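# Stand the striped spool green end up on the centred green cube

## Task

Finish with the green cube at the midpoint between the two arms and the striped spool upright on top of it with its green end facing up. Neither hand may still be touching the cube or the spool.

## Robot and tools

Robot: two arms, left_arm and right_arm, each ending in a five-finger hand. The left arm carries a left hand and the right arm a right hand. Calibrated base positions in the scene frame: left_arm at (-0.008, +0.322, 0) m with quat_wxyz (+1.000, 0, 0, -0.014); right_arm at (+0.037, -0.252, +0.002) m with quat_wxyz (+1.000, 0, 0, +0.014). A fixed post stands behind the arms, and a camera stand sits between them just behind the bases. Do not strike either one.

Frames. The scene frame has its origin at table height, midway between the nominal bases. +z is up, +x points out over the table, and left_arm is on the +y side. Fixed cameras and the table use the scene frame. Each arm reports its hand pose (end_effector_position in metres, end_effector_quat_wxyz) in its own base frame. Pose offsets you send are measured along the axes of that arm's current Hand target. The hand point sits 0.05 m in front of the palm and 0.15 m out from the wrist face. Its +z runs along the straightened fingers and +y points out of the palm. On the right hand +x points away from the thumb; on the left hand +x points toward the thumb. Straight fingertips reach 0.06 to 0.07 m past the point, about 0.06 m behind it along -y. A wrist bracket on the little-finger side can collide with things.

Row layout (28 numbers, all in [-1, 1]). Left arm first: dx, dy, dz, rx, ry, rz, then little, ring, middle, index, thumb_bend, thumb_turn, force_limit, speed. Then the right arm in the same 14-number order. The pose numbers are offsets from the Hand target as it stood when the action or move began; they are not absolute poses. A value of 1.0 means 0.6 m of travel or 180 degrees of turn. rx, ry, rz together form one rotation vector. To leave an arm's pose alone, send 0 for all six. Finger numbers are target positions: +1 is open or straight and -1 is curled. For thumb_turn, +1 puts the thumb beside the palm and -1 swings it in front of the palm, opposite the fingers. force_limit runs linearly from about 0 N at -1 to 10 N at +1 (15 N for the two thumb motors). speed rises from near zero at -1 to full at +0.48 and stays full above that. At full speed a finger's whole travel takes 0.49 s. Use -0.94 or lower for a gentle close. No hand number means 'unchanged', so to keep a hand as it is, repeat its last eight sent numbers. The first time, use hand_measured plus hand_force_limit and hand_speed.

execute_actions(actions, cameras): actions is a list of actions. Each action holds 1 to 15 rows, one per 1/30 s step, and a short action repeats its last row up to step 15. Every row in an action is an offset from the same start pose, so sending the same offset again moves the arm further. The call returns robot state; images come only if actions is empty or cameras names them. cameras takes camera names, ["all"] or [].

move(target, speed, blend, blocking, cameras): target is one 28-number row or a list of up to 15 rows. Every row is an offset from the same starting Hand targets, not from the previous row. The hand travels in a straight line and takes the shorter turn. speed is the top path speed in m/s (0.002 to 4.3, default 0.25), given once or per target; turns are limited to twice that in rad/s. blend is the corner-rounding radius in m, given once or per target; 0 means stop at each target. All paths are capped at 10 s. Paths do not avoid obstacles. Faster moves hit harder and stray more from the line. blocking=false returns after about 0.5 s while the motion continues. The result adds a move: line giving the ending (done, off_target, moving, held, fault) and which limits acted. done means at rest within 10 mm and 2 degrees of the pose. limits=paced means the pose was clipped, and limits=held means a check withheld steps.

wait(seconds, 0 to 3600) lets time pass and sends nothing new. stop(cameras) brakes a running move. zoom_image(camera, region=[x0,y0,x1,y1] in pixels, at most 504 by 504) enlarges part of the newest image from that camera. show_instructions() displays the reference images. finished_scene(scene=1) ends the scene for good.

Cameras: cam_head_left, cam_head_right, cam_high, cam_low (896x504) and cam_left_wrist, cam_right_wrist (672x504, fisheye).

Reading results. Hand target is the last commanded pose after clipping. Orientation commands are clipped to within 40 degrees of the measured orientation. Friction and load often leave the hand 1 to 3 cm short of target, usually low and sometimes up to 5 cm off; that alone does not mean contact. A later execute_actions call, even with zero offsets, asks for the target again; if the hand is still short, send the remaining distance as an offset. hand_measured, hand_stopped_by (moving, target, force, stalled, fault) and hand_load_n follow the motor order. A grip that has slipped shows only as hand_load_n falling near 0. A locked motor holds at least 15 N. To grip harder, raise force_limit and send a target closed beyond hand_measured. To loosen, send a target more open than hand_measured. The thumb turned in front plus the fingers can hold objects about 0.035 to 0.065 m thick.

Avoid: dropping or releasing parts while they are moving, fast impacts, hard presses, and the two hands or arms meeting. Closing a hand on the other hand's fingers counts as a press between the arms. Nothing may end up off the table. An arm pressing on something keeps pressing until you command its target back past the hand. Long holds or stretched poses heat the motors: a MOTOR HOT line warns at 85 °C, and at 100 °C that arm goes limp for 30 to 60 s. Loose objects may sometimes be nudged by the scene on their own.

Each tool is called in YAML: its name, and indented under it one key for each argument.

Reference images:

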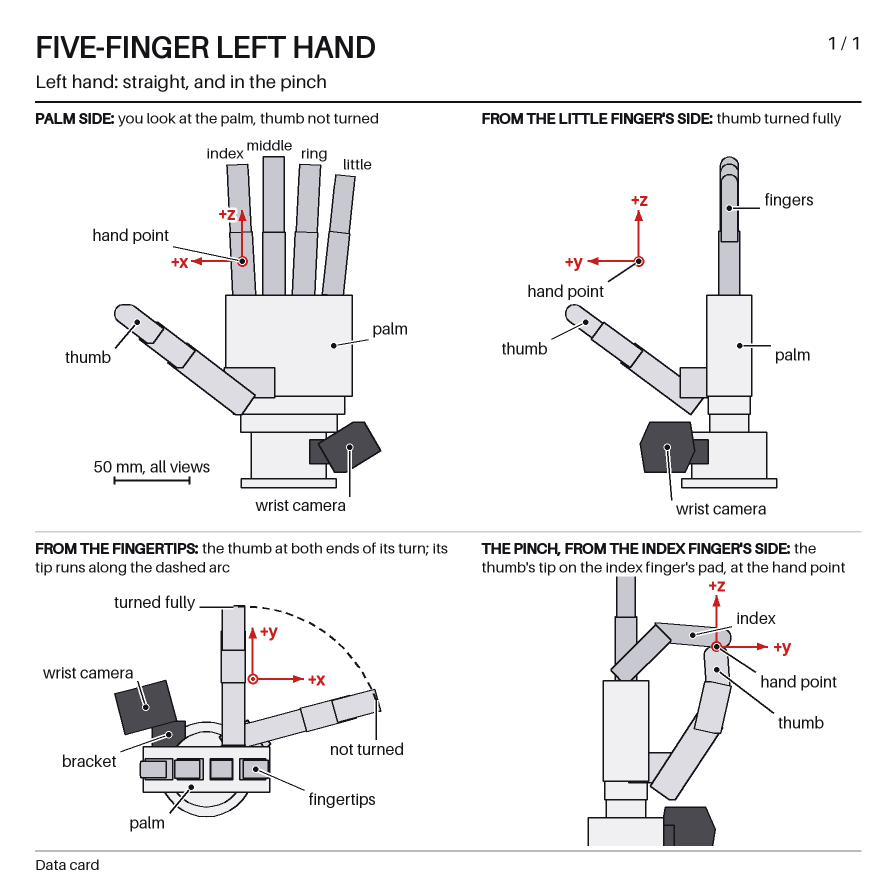

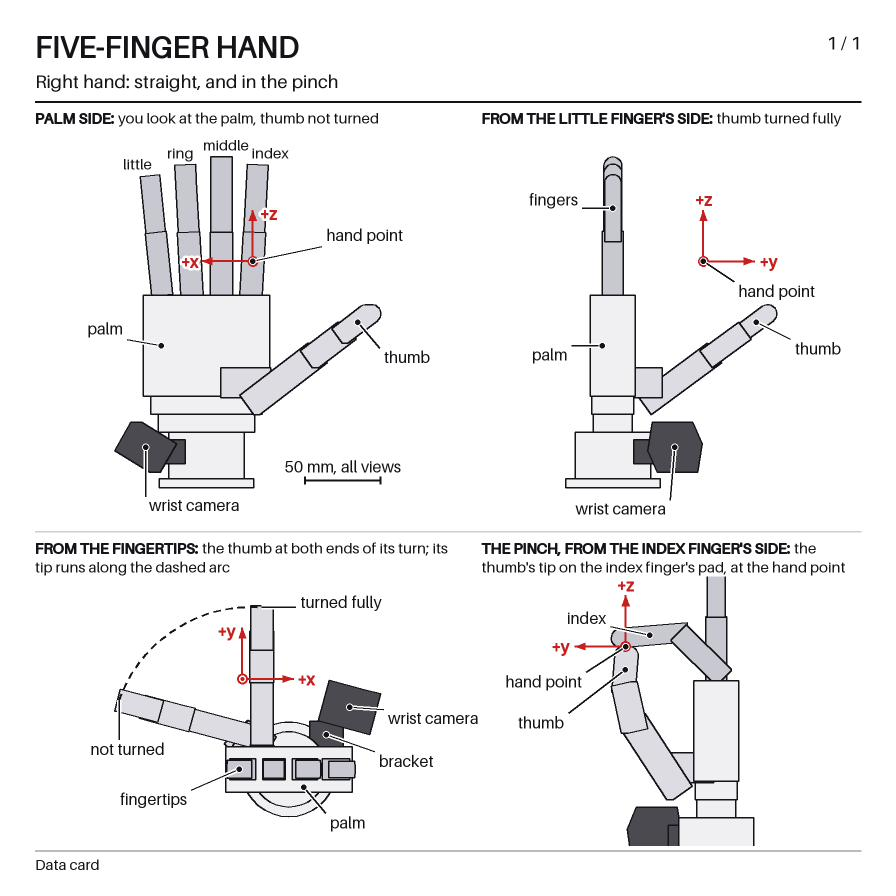

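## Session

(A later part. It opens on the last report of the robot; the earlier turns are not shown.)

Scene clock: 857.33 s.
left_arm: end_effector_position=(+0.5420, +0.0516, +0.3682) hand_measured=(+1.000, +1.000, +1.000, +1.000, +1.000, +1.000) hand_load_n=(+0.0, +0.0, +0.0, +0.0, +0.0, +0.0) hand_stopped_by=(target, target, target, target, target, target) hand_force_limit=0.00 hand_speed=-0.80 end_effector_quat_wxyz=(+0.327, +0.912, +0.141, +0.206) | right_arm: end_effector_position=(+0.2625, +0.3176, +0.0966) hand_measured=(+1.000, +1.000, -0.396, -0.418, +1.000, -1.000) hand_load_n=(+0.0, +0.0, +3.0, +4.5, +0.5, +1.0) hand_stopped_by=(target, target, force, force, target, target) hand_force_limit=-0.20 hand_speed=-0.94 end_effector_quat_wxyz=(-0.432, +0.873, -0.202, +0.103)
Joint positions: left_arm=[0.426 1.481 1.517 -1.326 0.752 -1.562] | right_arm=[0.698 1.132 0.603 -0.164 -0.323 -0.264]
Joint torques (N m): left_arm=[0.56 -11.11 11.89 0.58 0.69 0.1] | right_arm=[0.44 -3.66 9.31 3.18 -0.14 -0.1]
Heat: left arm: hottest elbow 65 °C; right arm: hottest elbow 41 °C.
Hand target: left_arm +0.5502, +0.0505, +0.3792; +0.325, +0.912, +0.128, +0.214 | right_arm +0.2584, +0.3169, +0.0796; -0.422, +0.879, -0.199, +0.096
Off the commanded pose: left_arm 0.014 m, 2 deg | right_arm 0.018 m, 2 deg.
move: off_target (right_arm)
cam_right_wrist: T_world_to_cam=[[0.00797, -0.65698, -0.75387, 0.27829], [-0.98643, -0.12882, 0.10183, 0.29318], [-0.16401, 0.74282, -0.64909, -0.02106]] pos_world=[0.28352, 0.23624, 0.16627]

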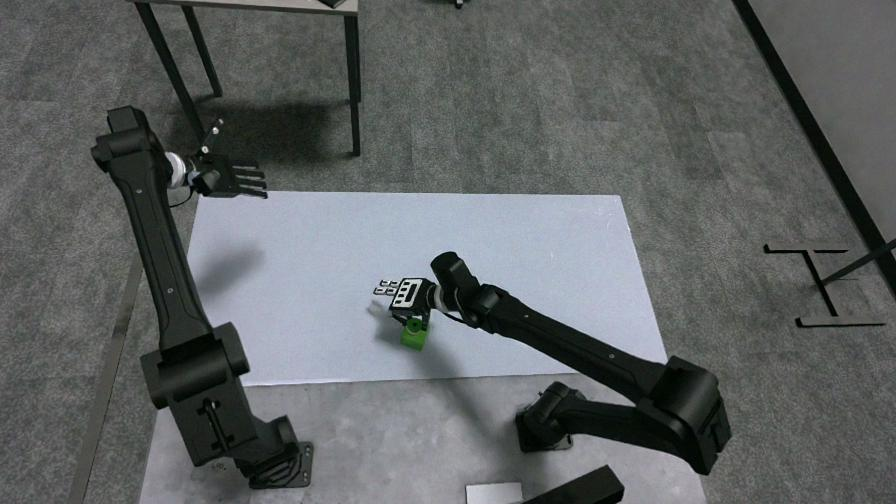

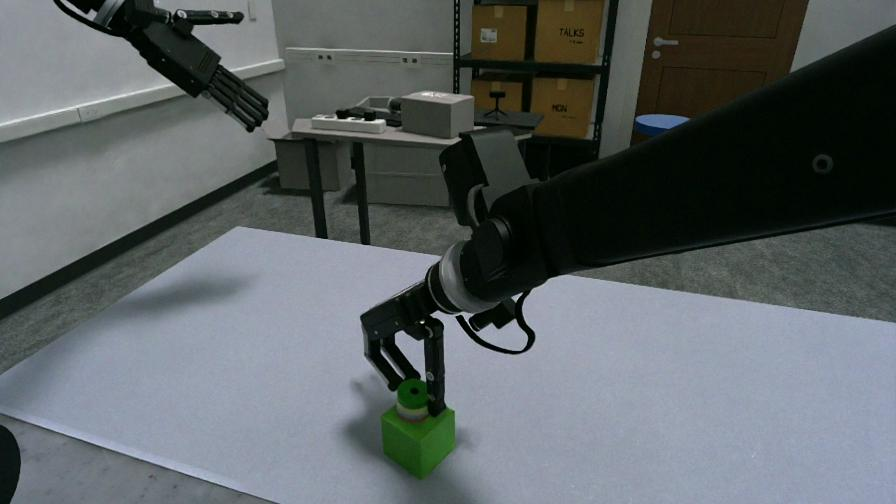

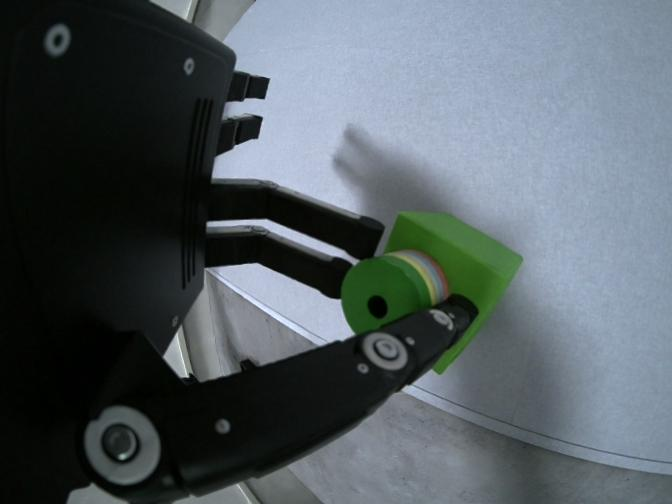

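move:
  target:
    - [0,0,0,0,0,0,1,1,1,1,1,1,0,-0.8,0,-0.0122,-0.0097,0,0,0,1,1,-0.6,-0.6,1,-1,-0.2,-0.94]
    - [0,0,0,0,0,0,1,1,1,1,1,1,0,-0.8,0,-0.0122,-0.0097,0,0,0,1,1,-0.25,-0.25,1,-1,-0.2,-0.93]
  speed: 0.03
  cameras: ["cam_head_left","cam_low","cam_right_wrist"]

zoom_image:
  camera: "cam_low"
  region: [350, 334, 490, 504]

zoom_image:
  camera: "cam_head_left"
  region: [380, 290, 450, 360]

zoom_image:
  camera: "cam_right_wrist"
  region: [300, 180, 540, 380]

Scene clock: 887.77 s.
left_arm: end_effector_position=(+0.5420, +0.0516, +0.3682) hand_measured=(+1.000, +1.000, +1.000, +1.000, +1.000, +1.000) hand_load_n=(+0.0, +0.0, +0.0, +0.0, +0.0, +0.0) hand_stopped_by=(target, target, target, target, target, target) hand_force_limit=0.00 hand_speed=-0.80 end_effector_quat_wxyz=(+0.327, +0.912, +0.141, +0.206) | right_arm: end_effector_position=(+0.2625, +0.3176, +0.0966) hand_measured=(+1.000, +1.000, -0.250, -0.250, +1.000, -1.000) hand_load_n=(+0.0, +0.0, +0.0, +0.0, +0.0, +0.0) hand_stopped_by=(target, target, target, target, target, target) hand_force_limit=-0.20 hand_speed=-0.93 end_effector_quat_wxyz=(-0.432, +0.873, -0.202, +0.103)
Joint positions: left_arm=[0.426 1.481 1.517 -1.326 0.752 -1.562] | right_arm=[0.698 1.132 0.603 -0.164 -0.323 -0.264]
Joint torques (N m): left_arm=[0.62 -11.22 11.85 0.46 0.68 0.09] | right_arm=[0.5 -4.78 10.78 1.69 -0.14 -0.09]
Heat: left arm: hottest elbow 65 °C; right arm: hottest elbow 39 °C.
Hand target: left_arm +0.5502, +0.0505, +0.3792; +0.325, +0.912, +0.128, +0.214 | right_arm +0.2584, +0.3169, +0.0890; -0.422, +0.879, -0.199, +0.096
Off the commanded pose: left_arm 0.014 m, 2 deg | right_arm 0.009 m, 2 deg.
move: done
cam_right_wrist: T_world_to_cam=[[0.00797, -0.65698, -0.75387, 0.27829], [-0.98643, -0.12882, 0.10183, 0.29318], [-0.16401, 0.74282, -0.64909, -0.02106]] pos_world=[0.28352, 0.23624, 0.16627]

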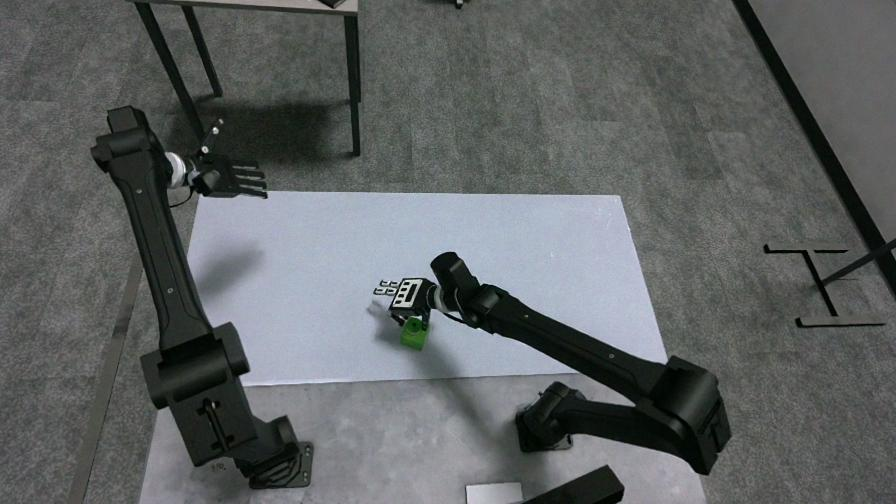

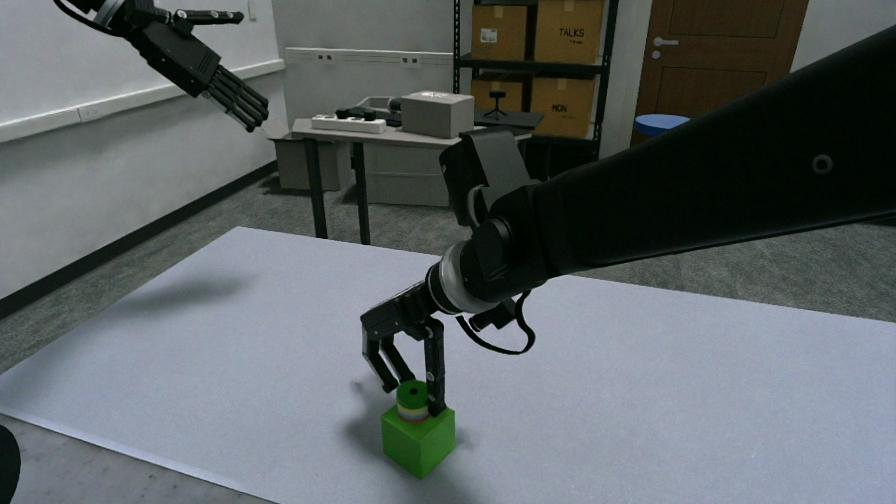

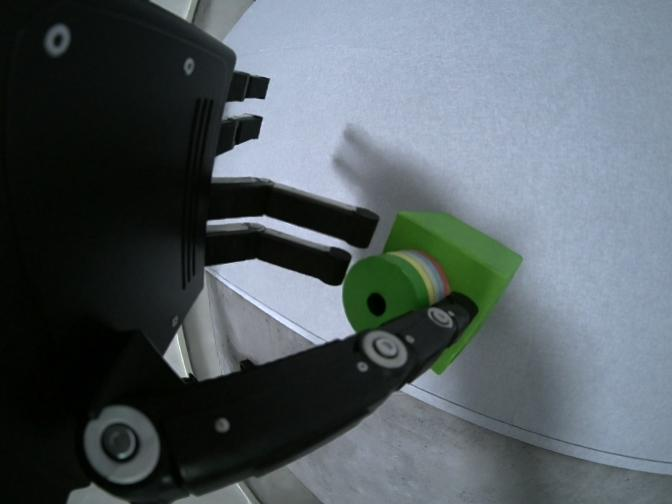

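Scaled by 2.965 from the camera's image (finer frame: 1280x720).

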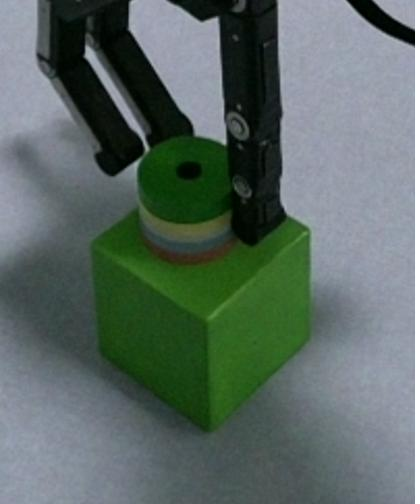

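Scaled by 7.200 from the camera's image (finer frame: 1280x720).

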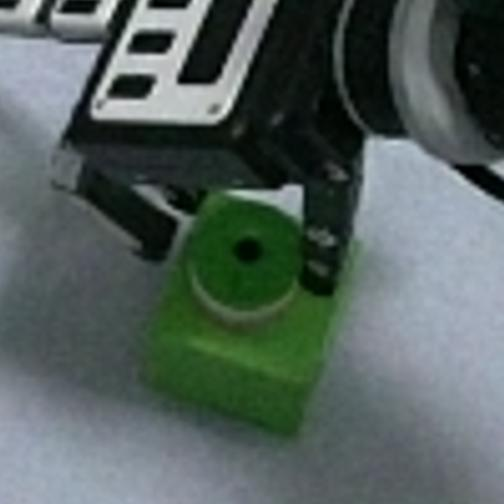

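Scaled by 2.100 from the camera's image (finer frame: 960x720).

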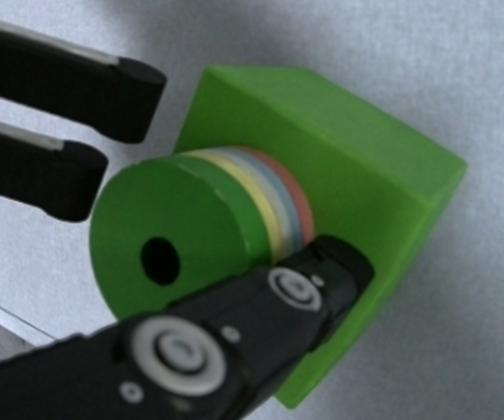

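move:
  target:
    - [0,0,0,0,0,0,1,1,1,1,1,1,0,-0.8,0,0,0,0,0,0,1,1,0.4,0.4,1,-1,-0.2,-0.85]
    - [0,0,0,0,0,0,1,1,1,1,1,1,0,-0.8,0,-0.0073,-0.0230,0,0,0,1,1,0.4,0.4,1,-1,-0.2,-0.85]
    - [0,0,0,0,0,0,1,1,1,1,1,1,0,-0.8,0,-0.0573,-0.0885,0,0,0,1,1,0.4,0.4,1,-1,-0.2,-0.85]
    - [0,0,0,0,0,0,1,1,1,1,1,1,0,-0.8,0,-0.1483,-0.1615,0,0,0,1,1,0.4,0.4,1,-1,-0.2,-0.85]
  speed: [0.03,0.03,0.05,0.1]
  blend: [0,0,0.01,0]
  cameras: ["cam_head_left","cam_head_right","cam_low","cam_high","cam_right_wrist"]

zoom_image:
  camera: "cam_low"
  region: [350, 334, 490, 504]

zoom_image:
  camera: "cam_head_left"
  region: [380, 290, 450, 360]

Scene clock: 905.90 s.
left_arm: end_effector_position=(+0.5420, +0.0516, +0.3682) hand_measured=(+1.000, +1.000, +1.000, +1.000, +1.000, +1.000) hand_load_n=(+0.0, +0.0, +0.0, +0.0, +0.0, +0.0) hand_stopped_by=(target, target, target, target, target, target) hand_force_limit=0.00 hand_speed=-0.80 end_effector_quat_wxyz=(+0.327, +0.912, +0.141, +0.206) | right_arm: end_effector_position=(+0.2406, +0.2974, +0.1982) hand_measured=(+1.000, +1.000, +0.400, +0.400, +1.000, -1.000) hand_load_n=(+0.0, +0.0, +0.0, +0.0, +0.0, +0.0) hand_stopped_by=(target, target, target, target, target, target) hand_force_limit=-0.20 hand_speed=-0.85 end_effector_quat_wxyz=(-0.411, +0.885, -0.203, +0.084)
Joint positions: left_arm=[0.426 1.481 1.517 -1.326 0.752 -1.562] | right_arm=[0.69 0.958 0.802 -0.603 -0.34 -0.282]
Joint torques (N m): left_arm=[0.03 -10.81 11.74 0.51 0.68 0.07] | right_arm=[-1.03 -5.01 15.65 1.57 -0.26 -0.11]
Heat: left arm: hottest elbow 65 °C; right arm: hottest elbow 40 °C.
Hand target: left_arm +0.5502, +0.0505, +0.3792; +0.325, +0.912, +0.128, +0.214 | right_arm +0.2496, +0.2990, +0.2188; -0.422, +0.879, -0.199, +0.096
Off the commanded pose: left_arm 0.014 m, 2 deg | right_arm 0.023 m, 2 deg.
move: off_target (right_arm)
cam_right_wrist: T_world_to_cam=[[-0.01506, -0.68599, -0.72745, 0.35078], [-0.97877, -0.13861, 0.15096, 0.24997], [-0.20439, 0.71428, -0.66935, 0.07853]] pos_world=[0.26599, 0.21918, 0.27]
Images, in order (width x height): cam_head_left 896x504, cam_head_right 896x504, cam_high 896x504, cam_low 896x504, cam_right_wrist 672x504.

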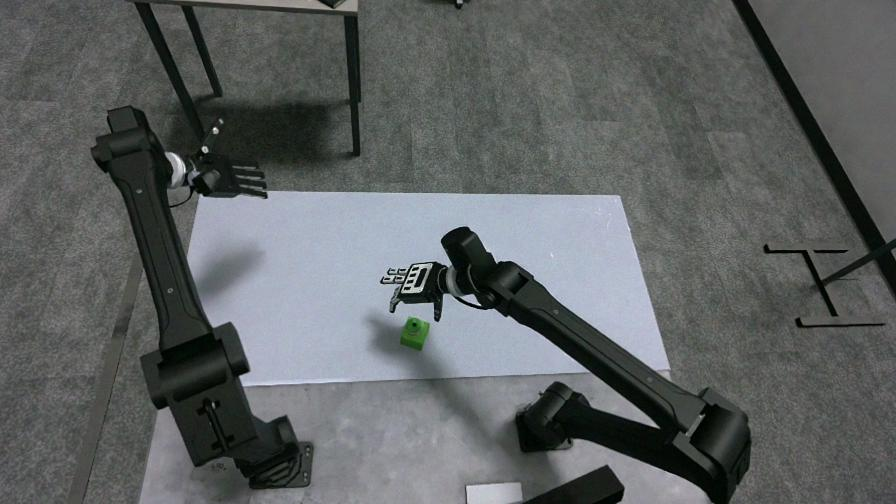

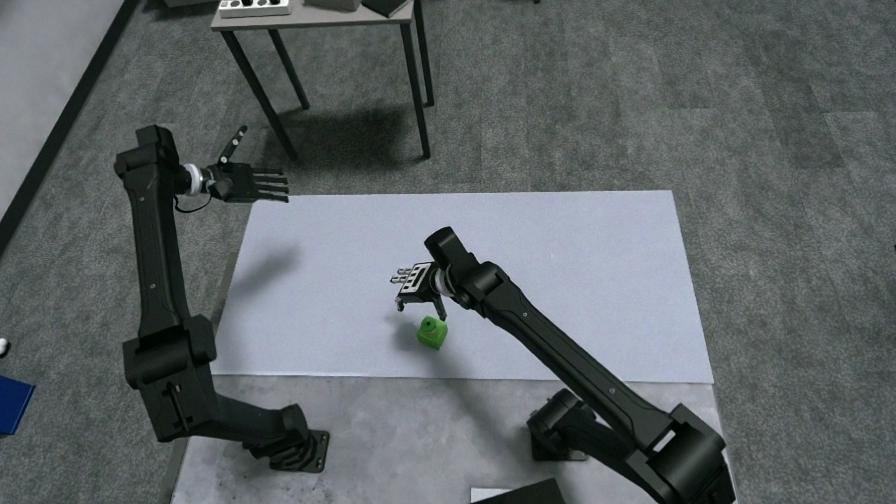

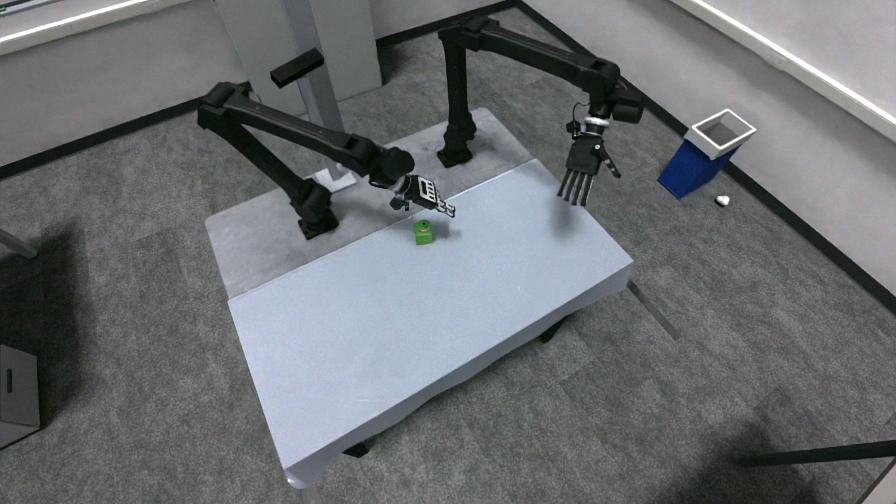

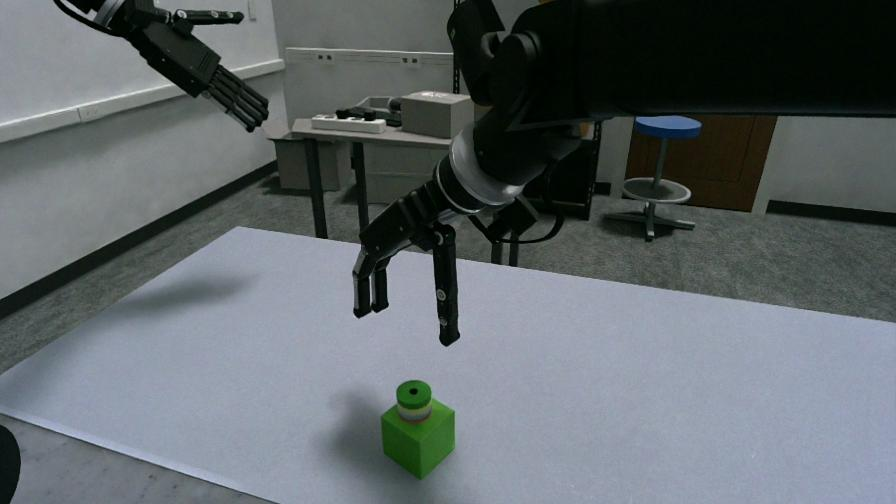

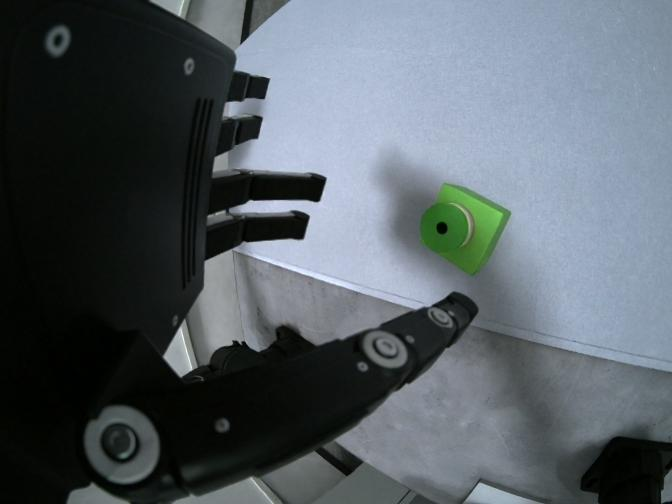

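Scaled by 2.965 from the camera's image (finer frame: 1280x720).

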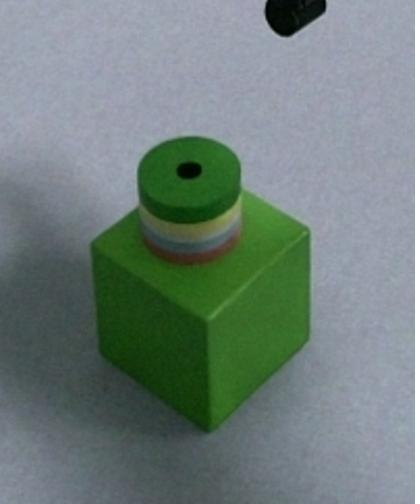

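Scaled by 7.200 from the camera's image (finer frame: 1280x720).

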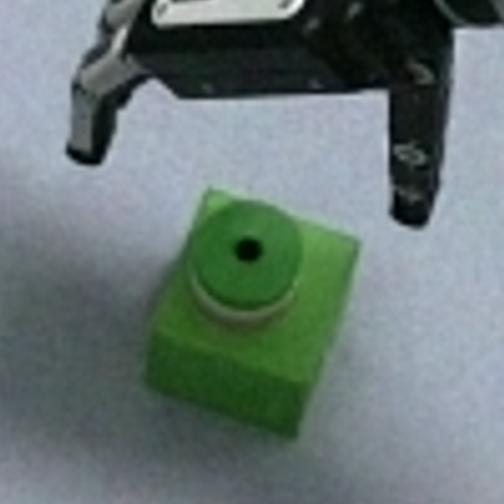

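finished_scene:

The scene is finished: the task was done.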